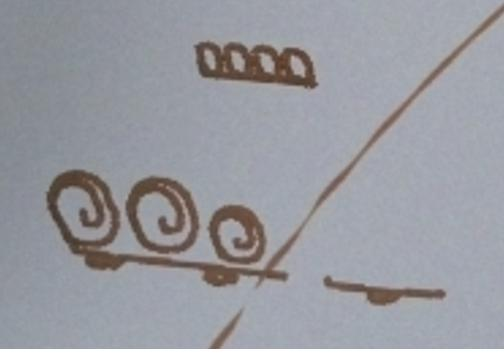

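Request:
move([
  [0,0,0,0,0,0,1, 0,0,0,0.008836,0,0.203964,-1],
  [0,0,0,0,0,0,1, 0,0,0,0.004711,0,0.188227,-1],
  [0,0,0,0,0,0,1, -0.011024,0,0,0.004711,0,0.188227,-1],
], speed=[0.5, 0.05, 0.12], blend=[0, 0, 0])

Request:
move([
  [0,0,0,0,0,0,1, 0,0,0,-0.003100,0,-0.005370,-1],
  [0,0,0,0,0,0,1, 0,0,0,-0.004453,0,-0.009125,-1],
  [0,0,0,0,0,0,1, 0,0,0,-0.002567,0,-0.009125,-1],
  [0,0,0,0,0,0,1, 0,0,0,-0.001879,0,-0.010106,-1],
  [0,0,0,0,0,0,1, 0,0,0,-0.001879,0,-0.004260,-1],
  [0,0,0,0,0,0,1, 0,0,0,0.000968,0,0.001040,-1],
  [0,0,0,0,0,0,1, 0,0,0,0.003172,0,0.002474,-1],
  [0,0,0,0,0,0,1, 0,0,0,0.005312,0,0.005550,-1],
  [0,0,0,0,0,0,1, 0,0,0,0.006256,0,0.008565,-1],
  [0,0,0,0,0,0,1, 0,0,0,0.004370,0,0.008565,-1],
  [0,0,0,0,0,0,1, 0,0,0,0.003682,0,0.009546,-1],
  [0,0,0,0,0,0,1, 0,0,0,0.003682,0,0.003700,-1],
  [0,0,0,0,0,0,1, 0,0,0,0.000835,0,-0.001600,-1],
  [0,0,0,0,0,0,1, 0,0,0,-0.001007,0,-0.002667,-1],
  [0,0,0,0,0,0,1, 0,0,0,-0.003500,0,-0.005870,-1],
], speed=[0.055,0.0292,0.12,0.0212,0.039,0.2,0.0557,0.0584,0.0247,0.12,0.0212,0.039,0.2,0.0545,0.061], blend=[0.0015,0.0015,0.0015,0.0015,0.0015,0.0015,0.0015,0.0015,0.0015,0.0015,0.0015,0.0015,0.0015,0.0015,0])

Request:
move([
  [0,0,0,0,0,0,1, 0.011024,0,0,0,0,0,-1],
  [0,0,0,0,0,0,1, 0.011024,0,0,0.004073,0,0.022658,-1],
  [0,0,0,0,0,0,1, 0.011024,0,0,-0.000052,0,0.006921,-1],
  [0,0,0,0,0,0,1, 0,0,0,-0.000052,0,0.006921,-1],
], speed=[0.3,0.4,0.05,0.12], blend=[0.01,0,0,0])

Request:
move([
  [0,0,0,0,0,0,1, 0,0,0,-0.003100,0,-0.005370,-1],
  [0,0,0,0,0,0,1, 0,0,0,-0.004453,0,-0.009125,-1],
  [0,0,0,0,0,0,1, 0,0,0,-0.002567,0,-0.009125,-1],
  [0,0,0,0,0,0,1, 0,0,0,-0.001879,0,-0.010106,-1],
  [0,0,0,0,0,0,1, 0,0,0,-0.001879,0,-0.004260,-1],
  [0,0,0,0,0,0,1, 0,0,0,0.000968,0,0.001040,-1],
  [0,0,0,0,0,0,1, 0,0,0,0.003172,0,0.002474,-1],
  [0,0,0,0,0,0,1, 0,0,0,0.005312,0,0.005550,-1],
  [0,0,0,0,0,0,1, 0,0,0,0.006256,0,0.008565,-1],
  [0,0,0,0,0,0,1, 0,0,0,0.004370,0,0.008565,-1],
  [0,0,0,0,0,0,1, 0,0,0,0.003682,0,0.009546,-1],
  [0,0,0,0,0,0,1, 0,0,0,0.003682,0,0.003700,-1],
  [0,0,0,0,0,0,1, 0,0,0,0.000835,0,-0.001600,-1],
  [0,0,0,0,0,0,1, 0,0,0,-0.001007,0,-0.002667,-1],
  [0,0,0,0,0,0,1, 0,0,0,-0.003500,0,-0.005870,-1],
], speed=[0.055,0.0292,0.12,0.0212,0.039,0.2,0.0557,0.0584,0.0247,0.12,0.0212,0.039,0.2,0.0545,0.061], blend=[0.0015,0.0015,0.0015,0.0015,0.0015,0.0015,0.0015,0.0015,0.0015,0.0015,0.0015,0.0015,0.0015,0.0015,0])

Request:
move([
  [0,0,0,0,0,0,1, 0.011024,0,0,0,0,0,-1],
  [0,0,0,0,0,0,1, 0.011024,0,0,0.027039,0,0.046783,-1],
  [0,0,0,0,0,0,1, 0.011024,0,0,0.022914,0,0.031046,-1],
  [0,0,0,0,0,0,1, 0,0,0,0.022914,0,0.031046,-1],
], speed=[0.3,0.4,0.05,0.12], blend=[0.01,0,0,0])

Request:
move([
  [0,0,0,0,0,0,1, 0,0,0,-0.003100,0,-0.005370,-1],
  [0,0,0,0,0,0,1, 0,0,0,-0.004453,0,-0.009125,-1],
  [0,0,0,0,0,0,1, 0,0,0,-0.002567,0,-0.009125,-1],
  [0,0,0,0,0,0,1, 0,0,0,-0.001879,0,-0.010106,-1],
  [0,0,0,0,0,0,1, 0,0,0,-0.001879,0,-0.004260,-1],
  [0,0,0,0,0,0,1, 0,0,0,0.000968,0,0.001040,-1],
  [0,0,0,0,0,0,1, 0,0,0,0.003172,0,0.002474,-1],
  [0,0,0,0,0,0,1, 0,0,0,0.005312,0,0.005550,-1],
  [0,0,0,0,0,0,1, 0,0,0,0.006256,0,0.008565,-1],
  [0,0,0,0,0,0,1, 0,0,0,0.004370,0,0.008565,-1],
  [0,0,0,0,0,0,1, 0,0,0,0.003682,0,0.009546,-1],
  [0,0,0,0,0,0,1, 0,0,0,0.003682,0,0.003700,-1],
  [0,0,0,0,0,0,1, 0,0,0,0.000835,0,-0.001600,-1],
  [0,0,0,0,0,0,1, 0,0,0,-0.001007,0,-0.002667,-1],
  [0,0,0,0,0,0,1, 0,0,0,-0.003500,0,-0.005870,-1],
], speed=[0.055,0.0292,0.12,0.0212,0.039,0.2,0.0557,0.0584,0.0247,0.12,0.0212,0.039,0.2,0.0545,0.061], blend=[0.0015,0.0015,0.0015,0.0015,0.0015,0.0015,0.0015,0.0015,0.0015,0.0015,0.0015,0.0015,0.0015,0.0015,0])

Request:
move([
  [0,0,0,0,0,0,1, 0.011024,0,0,0,0,0,-1],
  [0,0,0,0,0,0,1, 0.011024,0,0,0.004035,0,0.021989,-1],
  [0,0,0,0,0,0,1, 0.011024,0,0,-0.000090,0,0.006252,-1],
  [0,0,0,0,0,0,1, 0,0,0,-0.000090,0,0.006252,-1],
], speed=[0.3,0.4,0.05,0.12], blend=[0.01,0,0,0])

Request:
move([
  [0,0,0,0,0,0,1, 0,0,0,-0.003100,0,-0.005370,-1],
  [0,0,0,0,0,0,1, 0,0,0,-0.004453,0,-0.009125,-1],
  [0,0,0,0,0,0,1, 0,0,0,-0.002567,0,-0.009125,-1],
  [0,0,0,0,0,0,1, 0,0,0,-0.001879,0,-0.010106,-1],
  [0,0,0,0,0,0,1, 0,0,0,-0.001879,0,-0.004260,-1],
  [0,0,0,0,0,0,1, 0,0,0,0.000968,0,0.001040,-1],
  [0,0,0,0,0,0,1, 0,0,0,0.003172,0,0.002474,-1],
  [0,0,0,0,0,0,1, 0,0,0,0.005312,0,0.005550,-1],
  [0,0,0,0,0,0,1, 0,0,0,0.006256,0,0.008565,-1],
  [0,0,0,0,0,0,1, 0,0,0,0.004370,0,0.008565,-1],
  [0,0,0,0,0,0,1, 0,0,0,0.003682,0,0.009546,-1],
  [0,0,0,0,0,0,1, 0,0,0,0.003682,0,0.003700,-1],
  [0,0,0,0,0,0,1, 0,0,0,0.000835,0,-0.001600,-1],
  [0,0,0,0,0,0,1, 0,0,0,-0.001007,0,-0.002667,-1],
  [0,0,0,0,0,0,1, 0,0,0,-0.003500,0,-0.005870,-1],
], speed=[0.055,0.0292,0.12,0.0212,0.039,0.2,0.0557,0.0584,0.0247,0.12,0.0212,0.039,0.2,0.0545,0.061], blend=[0.0015,0.0015,0.0015,0.0015,0.0015,0.0015,0.0015,0.0015,0.0015,0.0015,0.0015,0.0015,0.0015,0.0015,0])

Request:
move([
  [0,0,0,0,0,0,1, 0.011024,0,0,0,0,0,-1],
  [0,0,0,0,0,0,1, 0.011024,0,0,0.004187,0,0.022249,-1],
  [0,0,0,0,0,0,1, 0.011024,0,0,0.000062,0,0.006512,-1],
  [0,0,0,0,0,0,1, 0,0,0,0.000062,0,0.006512,-1],
], speed=[0.3,0.4,0.05,0.12], blend=[0.01,0,0,0])

Request:
move([
  [0,0,0,0,0,0,1, 0,0,0,-0.005220,0,-0.008900,-1],
  [0,0,0,0,0,0,1, 0,0,0,-0.006573,0,-0.012655,-1],
  [0,0,0,0,0,0,1, 0,0,0,-0.004687,0,-0.012655,-1],
  [0,0,0,0,0,0,1, 0,0,0,-0.003999,0,-0.013636,-1],
  [0,0,0,0,0,0,1, 0,0,0,-0.003999,0,-0.007790,-1],
  [0,0,0,0,0,0,1, 0,0,0,-0.001152,0,-0.002490,-1],
  [0,0,0,0,0,0,1, 0,0,0,0.001052,0,-0.001056,-1],
  [0,0,0,0,0,0,1, 0,0,0,0.003192,0,0.002020,-1],
  [0,0,0,0,0,0,1, 0,0,0,0.004136,0,0.005035,-1],
  [0,0,0,0,0,0,1, 0,0,0,0.002250,0,0.005035,-1],
  [0,0,0,0,0,0,1, 0,0,0,0.001562,0,0.006016,-1],
  [0,0,0,0,0,0,1, 0,0,0,0.001562,0,0.000170,-1],
  [0,0,0,0,0,0,1, 0,0,0,-0.001285,0,-0.005130,-1],
  [0,0,0,0,0,0,1, 0,0,0,-0.003127,0,-0.006197,-1],
], speed=[0.055,0.0292,0.12,0.0212,0.039,0.2,0.0557,0.0584,0.0247,0.12,0.0212,0.039,0.2,0.0545], blend=[0.0015,0.0015,0.0015,0.0015,0.0015,0.0015,0.0015,0.0015,0.0015,0.0015,0.0015,0.0015,0.0015,0])

Request:
move([
  [0,0,0,0,0,0,1, 0,0,0,-0.002093,0,-0.002703,-1],
  [0,0,0,0,0,0,1, 0,0,0,-0.007973,0,-0.012573,-1],
  [0,0,0,0,0,0,1, 0,0,0,-0.009326,0,-0.016328,-1],
  [0,0,0,0,0,0,1, 0,0,0,-0.007440,0,-0.016328,-1],
  [0,0,0,0,0,0,1, 0,0,0,-0.006752,0,-0.017309,-1],
  [0,0,0,0,0,0,1, 0,0,0,-0.006752,0,-0.011463,-1],
  [0,0,0,0,0,0,1, 0,0,0,-0.003905,0,-0.006163,-1],
  [0,0,0,0,0,0,1, 0,0,0,-0.001701,0,-0.004729,-1],
  [0,0,0,0,0,0,1, 0,0,0,0.000439,0,-0.001653,-1],
  [0,0,0,0,0,0,1, 0,0,0,0.001383,0,0.001362,-1],
  [0,0,0,0,0,0,1, 0,0,0,-0.000503,0,0.001362,-1],
  [0,0,0,0,0,0,1, 0,0,0,-0.001191,0,0.002343,-1],
  [0,0,0,0,0,0,1, 0,0,0,-0.001191,0,-0.003503,-1],
  [0,0,0,0,0,0,1, 0,0,0,-0.004038,0,-0.008803,-1],
  [0,0,0,0,0,0,1, 0,0,0,-0.005880,0,-0.009870,-1],
], speed=[0.061,0.053,0.0292,0.12,0.0212,0.039,0.2,0.0557,0.0584,0.0247,0.12,0.0212,0.039,0.2,0.0545], blend=[0.0015,0.0015,0.0015,0.0015,0.0015,0.0015,0.0015,0.0015,0.0015,0.0015,0.0015,0.0015,0.0015,0.0015,0])

Request:
move([
  [0,0,0,0,0,0,1, 0,0,0,-0.002093,0,-0.002703,-1],
  [0,0,0,0,0,0,1, 0,0,0,-0.007973,0,-0.012573,-1],
  [0,0,0,0,0,0,1, 0,0,0,-0.009326,0,-0.016328,-1],
  [0,0,0,0,0,0,1, 0,0,0,-0.007440,0,-0.016328,-1],
  [0,0,0,0,0,0,1, 0,0,0,-0.006752,0,-0.017309,-1],
  [0,0,0,0,0,0,1, 0,0,0,-0.006752,0,-0.011463,-1],
  [0,0,0,0,0,0,1, 0,0,0,-0.003905,0,-0.006163,-1],
  [0,0,0,0,0,0,1, 0,0,0,-0.001701,0,-0.004729,-1],
  [0,0,0,0,0,0,1, 0,0,0,0.000439,0,-0.001653,-1],
  [0,0,0,0,0,0,1, 0,0,0,0.001383,0,0.001362,-1],
  [0,0,0,0,0,0,1, 0,0,0,-0.000503,0,0.001362,-1],
  [0,0,0,0,0,0,1, 0,0,0,-0.001191,0,0.002343,-1],
  [0,0,0,0,0,0,1, 0,0,0,-0.001191,0,-0.003503,-1],
  [0,0,0,0,0,0,1, 0,0,0,-0.004038,0,-0.008803,-1],
  [0,0,0,0,0,0,1, 0,0,0,-0.005880,0,-0.009870,-1],
], speed=[0.061,0.053,0.0292,0.12,0.0212,0.039,0.2,0.0557,0.0584,0.0247,0.12,0.0212,0.039,0.2,0.0545], blend=[0.0015,0.0015,0.0015,0.0015,0.0015,0.0015,0.0015,0.0015,0.0015,0.0015,0.0015,0.0015,0.0015,0.0015,0])

Request:
move([
  [0,0,0,0,0,0,1, 0,0,0,-0.004500,0,-0.006800,-1],
  [0,0,0,0,0,0,1, 0.011024,0,0,-0.004500,0,-0.006800,-1],
  [0,0,0,0,0,0,1, 0.011024,0,0,0.014091,0,0.046471,-1],
  [0,0,0,0,0,0,1, 0.011024,0,0,0.009966,0,0.030734,-1],
  [0,0,0,0,0,0,1, 0,0,0,0.009966,0,0.030734,-1],
], speed=[0.06,0.3,0.4,0.05,0.12], blend=[0,0.01,0,0,0], cameras=["cam_above"])

Scene clock: 584.17 s.
left_arm: end_effector_position=(+0.3943, +0.3350, +0.1104) grip_measured=+1.000 grip_effort_nm=0.00 end_effector_quat_wxyz=(+0.619, -0.015, +0.785, -0.003) | right_arm: end_effector_position=(+0.3124, +0.0421, +0.0802) grip_measured=-0.779 grip_effort_nm=-1.03 end_effector_quat_wxyz=(+0.501, -0.509, +0.485, +0.505)
Joint positions: left_arm=[1.014 -0.037 1.582 -0.053 0.332 -0.05 0.094] | right_arm=[1.41 0 2.35 -1.046 0.963 0.569 0.01]
Joint torques (N m): left_arm=[1.69 0.01 -6.56 -0.01 5.41 -0.12] | right_arm=[1.22 -0.01 -9.11 -0.06 3.29 -0.55]
Heat: left arm: 44 °C; right arm: 40 °C.
Joint targets: left_arm=[1.021 -0.037 1.573 -0.053 0.341 -0.050] | right_arm=[1.395 0.000 2.342 -1.052 0.961 0.563]
move: done

Scene clock: 588.83 s.
left_arm: end_effector_position=(+0.3943, +0.3350, +0.1104) grip_measured=+1.000 grip_effort_nm=0.00 end_effector_quat_wxyz=(+0.619, -0.015, +0.785, -0.003) | right_arm: end_effector_position=(+0.3128, +0.0378, +0.0802) grip_measured=-0.779 grip_effort_nm=-1.03 end_effector_quat_wxyz=(+0.498, -0.512, +0.482, +0.508)
Joint positions: left_arm=[1.014 -0.037 1.582 -0.053 0.332 -0.05 0.094] | right_arm=[1.41 0 2.35 -1.071 0.963 0.556 0.01]
Joint torques (N m): left_arm=[1.66 0.05 -6.42 -0.04 5.23 -0.03] | right_arm=[1.22 -0.01 -9.02 -0.1 3.32 -0.55]
Heat: left arm: 44 °C; right arm: 40 °C.
Joint targets: left_arm=[1.021 -0.037 1.573 -0.053 0.341 -0.050] | right_arm=[1.395 0.000 2.342 -1.082 0.961 0.550]
move: done

Scene clock: 592.23 s.
left_arm: end_effector_position=(+0.3943, +0.3350, +0.1104) grip_measured=+1.000 grip_effort_nm=0.00 end_effector_quat_wxyz=(+0.619, -0.015, +0.785, -0.003) | right_arm: end_effector_position=(+0.3061, +0.0426, +0.0801) grip_measured=-0.779 grip_effort_nm=-1.03 end_effector_quat_wxyz=(+0.492, -0.517, +0.477, +0.513)
Joint positions: left_arm=[1.014 -0.037 1.582 -0.053 0.332 -0.05 0.094] | right_arm=[1.41 0 2.35 -1.076 0.963 0.572 0.01]
Joint torques (N m): left_arm=[1.64 0.04 -6.49 -0.02 5.29 -0.06] | right_arm=[1.21 0 -9.02 -0.07 3.22 -0.54]
Heat: left arm: 44 °C; right arm: 40 °C.
Joint targets: left_arm=[1.021 -0.037 1.573 -0.053 0.341 -0.050] | right_arm=[1.395 0.000 2.342 -1.083 0.961 0.565]
move: done

Scene clock: 596.90 s.
left_arm: end_effector_position=(+0.3943, +0.3350, +0.1104) grip_measured=+1.000 grip_effort_nm=0.00 end_effector_quat_wxyz=(+0.619, -0.015, +0.785, -0.003) | right_arm: end_effector_position=(+0.3065, +0.0382, +0.0800) grip_measured=-0.779 grip_effort_nm=-1.03 end_effector_quat_wxyz=(+0.489, -0.520, +0.473, +0.516)
Joint positions: left_arm=[1.014 -0.037 1.582 -0.053 0.332 -0.05 0.094] | right_arm=[1.41 0 2.35 -1.102 0.963 0.559 0.01]
Joint torques (N m): left_arm=[1.69 0.01 -6.37 -0.01 5.35 0.01] | right_arm=[1.21 -0.01 -9.01 -0.12 3.28 -0.49]
Heat: left arm: 44 °C; right arm: 40 °C.
Joint targets: left_arm=[1.021 -0.037 1.573 -0.053 0.341 -0.050] | right_arm=[1.395 0.000 2.342 -1.112 0.961 0.552]
move: done

Scene clock: 600.83 s.
left_arm: end_effector_position=(+0.3943, +0.3350, +0.1104) grip_measured=+1.000 grip_effort_nm=0.00 end_effector_quat_wxyz=(+0.619, -0.015, +0.785, -0.003) | right_arm: end_effector_position=(+0.3140, +0.0604, +0.0807) grip_measured=-0.779 grip_effort_nm=-1.03 end_effector_quat_wxyz=(+0.520, -0.489, +0.504, +0.487)
Joint positions: left_arm=[1.014 -0.037 1.582 -0.053 0.332 -0.05 0.094] | right_arm=[1.41 0 2.35 -0.911 0.963 0.628 0.01]
Joint torques (N m): left_arm=[1.65 0.06 -6.63 -0.04 5.19 -0.08] | right_arm=[1.29 0 -9.13 -0.06 3.4 -0.54]
Heat: left arm: 44 °C; right arm: 40 °C.
Joint targets: left_arm=[1.021 -0.037 1.573 -0.053 0.341 -0.050] | right_arm=[1.395 0.000 2.342 -0.917 0.961 0.621]
move: done

Scene clock: 605.50 s.
left_arm: end_effector_position=(+0.3943, +0.3350, +0.1104) grip_measured=+1.000 grip_effort_nm=0.00 end_effector_quat_wxyz=(+0.619, -0.015, +0.785, -0.003) | right_arm: end_effector_position=(+0.3145, +0.0565, +0.0806) grip_measured=-0.779 grip_effort_nm=-1.03 end_effector_quat_wxyz=(+0.517, -0.492, +0.501, +0.490)
Joint positions: left_arm=[1.014 -0.037 1.582 -0.053 0.332 -0.05 0.094] | right_arm=[1.41 0 2.35 -0.937 0.963 0.615 0.01]
Joint torques (N m): left_arm=[1.67 0.05 -6.43 -0.04 5.12 -0.09] | right_arm=[1.29 -0.01 -9.07 -0.1 3.37 -0.51]
Heat: left arm: 44 °C; right arm: 40 °C.
Joint targets: left_arm=[1.021 -0.037 1.573 -0.053 0.341 -0.050] | right_arm=[1.395 0.000 2.342 -0.947 0.961 0.608]
move: done

Scene clock: 608.83 s.
left_arm: end_effector_position=(+0.3943, +0.3350, +0.1104) grip_measured=+1.000 grip_effort_nm=0.00 end_effector_quat_wxyz=(+0.619, -0.015, +0.785, -0.003) | right_arm: end_effector_position=(+0.3082, +0.0609, +0.0806) grip_measured=-0.779 grip_effort_nm=-1.03 end_effector_quat_wxyz=(+0.512, -0.497, +0.496, +0.494)
Joint positions: left_arm=[1.014 -0.037 1.582 -0.053 0.332 -0.05 0.094] | right_arm=[1.41 0 2.35 -0.942 0.963 0.628 0.01]
Joint torques (N m): left_arm=[1.66 0.08 -6.5 -0.05 5.26 -0.06] | right_arm=[1.29 -0.01 -9.09 -0.06 3.43 -0.54]
Heat: left arm: 44 °C; right arm: 41 °C.
Joint targets: left_arm=[1.021 -0.037 1.573 -0.053 0.341 -0.050] | right_arm=[1.395 0.000 2.342 -0.948 0.961 0.622]
move: done

Scene clock: 613.50 s.
left_arm: end_effector_position=(+0.3943, +0.3350, +0.1104) grip_measured=+1.000 grip_effort_nm=0.00 end_effector_quat_wxyz=(+0.619, -0.015, +0.785, -0.003) | right_arm: end_effector_position=(+0.3087, +0.0568, +0.0805) grip_measured=-0.779 grip_effort_nm=-1.03 end_effector_quat_wxyz=(+0.509, -0.500, +0.493, +0.497)
Joint positions: left_arm=[1.014 -0.037 1.582 -0.053 0.332 -0.05 0.094] | right_arm=[1.41 0 2.35 -0.967 0.963 0.615 0.01]
Joint torques (N m): left_arm=[1.65 0.02 -6.5 -0.06 5.3 -0.18] | right_arm=[1.27 0 -9.06 -0.11 3.36 -0.54]
Heat: left arm: 44 °C; right arm: 40 °C.
Joint targets: left_arm=[1.021 -0.037 1.573 -0.053 0.341 -0.050] | right_arm=[1.395 0.000 2.342 -0.978 0.961 0.609]
move: done

Scene clock: 616.87 s.
left_arm: end_effector_position=(+0.3943, +0.3350, +0.1104) grip_measured=+1.000 grip_effort_nm=0.00 end_effector_quat_wxyz=(+0.619, -0.015, +0.785, -0.003) | right_arm: end_effector_position=(+0.3023, +0.0613, +0.0805) grip_measured=-0.779 grip_effort_nm=-1.03 end_effector_quat_wxyz=(+0.505, -0.505, +0.488, +0.502)
Joint positions: left_arm=[1.014 -0.037 1.582 -0.053 0.332 -0.05 0.094] | right_arm=[1.41 0 2.35 -0.971 0.963 0.63 0.01]
Joint torques (N m): left_arm=[1.66 0.04 -6.24 -0.03 5.26 -0.01] | right_arm=[1.28 0 -9.06 -0.06 3.34 -0.54]
Heat: left arm: 44 °C; right arm: 41 °C.
Joint targets: left_arm=[1.021 -0.037 1.573 -0.053 0.341 -0.050] | right_arm=[1.395 0.000 2.342 -0.977 0.961 0.624]
move: done

Scene clock: 621.57 s.
left_arm: end_effector_position=(+0.3943, +0.3350, +0.1104) grip_measured=+1.000 grip_effort_nm=0.00 end_effector_quat_wxyz=(+0.619, -0.015, +0.785, -0.003) | right_arm: end_effector_position=(+0.3038, +0.0570, +0.0804) grip_measured=-0.779 grip_effort_nm=-1.03 end_effector_quat_wxyz=(+0.502, -0.507, +0.486, +0.504)
Joint positions: left_arm=[1.014 -0.037 1.582 -0.053 0.332 -0.05 0.094] | right_arm=[1.41 0 2.35 -0.993 0.963 0.616 0.01]
Joint torques (N m): left_arm=[1.67 0 -6.6 -0.05 5.27 0.02] | right_arm=[1.26 -0.01 -9.06 -0.11 3.34 -0.55]
Heat: left arm: 44 °C; right arm: 41 °C.
Joint targets: left_arm=[1.021 -0.037 1.573 -0.053 0.341 -0.050] | right_arm=[1.395 0.000 2.342 -1.004 0.961 0.610]
move: done

Scene clock: 626.70 s.
left_arm: end_effector_position=(+0.3943, +0.3350, +0.1104) grip_measured=+1.000 grip_effort_nm=0.00 end_effector_quat_wxyz=(+0.619, -0.015, +0.785, -0.003) | right_arm: end_effector_position=(+0.3034, +0.0499, +0.0803) grip_measured=-0.779 grip_effort_nm=-1.03 end_effector_quat_wxyz=(+0.495, -0.514, +0.479, +0.511)
Joint positions: left_arm=[1.014 -0.037 1.582 -0.053 0.332 -0.05 0.094] | right_arm=[1.41 0 2.35 -1.043 0.963 0.594 0.01]
Joint torques (N m): left_arm=[1.63 0.04 -6.46 -0.02 5.31 -0.09] | right_arm=[1.24 -0.01 -9.03 -0.11 3.32 -0.54]
Heat: left arm: 44 °C; right arm: 40 °C.
Joint targets: left_arm=[1.021 -0.037 1.573 -0.053 0.341 -0.050] | right_arm=[1.395 0.000 2.342 -1.054 0.961 0.588]
move: done

Scene clock: 631.83 s.
left_arm: end_effector_position=(+0.3943, +0.3350, +0.1104) grip_measured=+1.000 grip_effort_nm=0.00 end_effector_quat_wxyz=(+0.619, -0.015, +0.785, -0.003) | right_arm: end_effector_position=(+0.3029, +0.0426, +0.0801) grip_measured=-0.779 grip_effort_nm=-1.03 end_effector_quat_wxyz=(-0.488, +0.521, -0.472, -0.517)
Joint positions: left_arm=[1.014 -0.037 1.582 -0.053 0.332 -0.05 0.094] | right_arm=[1.41 0 2.35 -1.093 0.963 0.572 0.01]
Joint torques (N m): left_arm=[1.7 0.04 -6.5 -0.05 5.31 -0.01] | right_arm=[1.22 0 -8.99 -0.1 3.29 -0.51]
Heat: left arm: 44 °C; right arm: 40 °C.
Joint targets: left_arm=[1.021 -0.037 1.573 -0.053 0.341 -0.050] | right_arm=[1.396 0.000 2.342 -1.103 0.961 0.566]
move: done

Scene clock: 636.63 s.
left_arm: end_effector_position=(+0.3943, +0.3350, +0.1104) grip_measured=+1.000 grip_effort_nm=0.00 end_effector_quat_wxyz=(+0.619, -0.015, +0.785, -0.003) | right_arm: end_effector_position=(+0.2905, +0.0643, +0.0804) grip_measured=-0.779 grip_effort_nm=-1.03 end_effector_quat_wxyz=(+0.491, -0.518, +0.475, +0.515)
Joint positions: left_arm=[1.014 -0.037 1.582 -0.053 0.332 -0.05 0.094] | right_arm=[1.41 0 2.35 -1.013 0.963 0.641 0.01]
Joint torques (N m): left_arm=[1.7 0.02 -6.41 -0.04 5.3 -0.08] | right_arm=[1.25 0 -9.1 -0.03 3.33 -0.54]
Heat: left arm: 44 °C; right arm: 40 °C.
Joint targets: left_arm=[1.021 -0.037 1.573 -0.053 0.341 -0.050] | right_arm=[1.395 0.000 2.342 -1.019 0.961 0.634]
move: done

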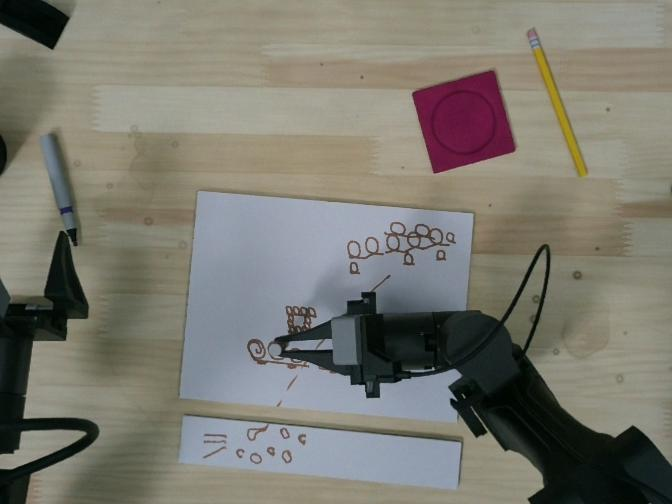

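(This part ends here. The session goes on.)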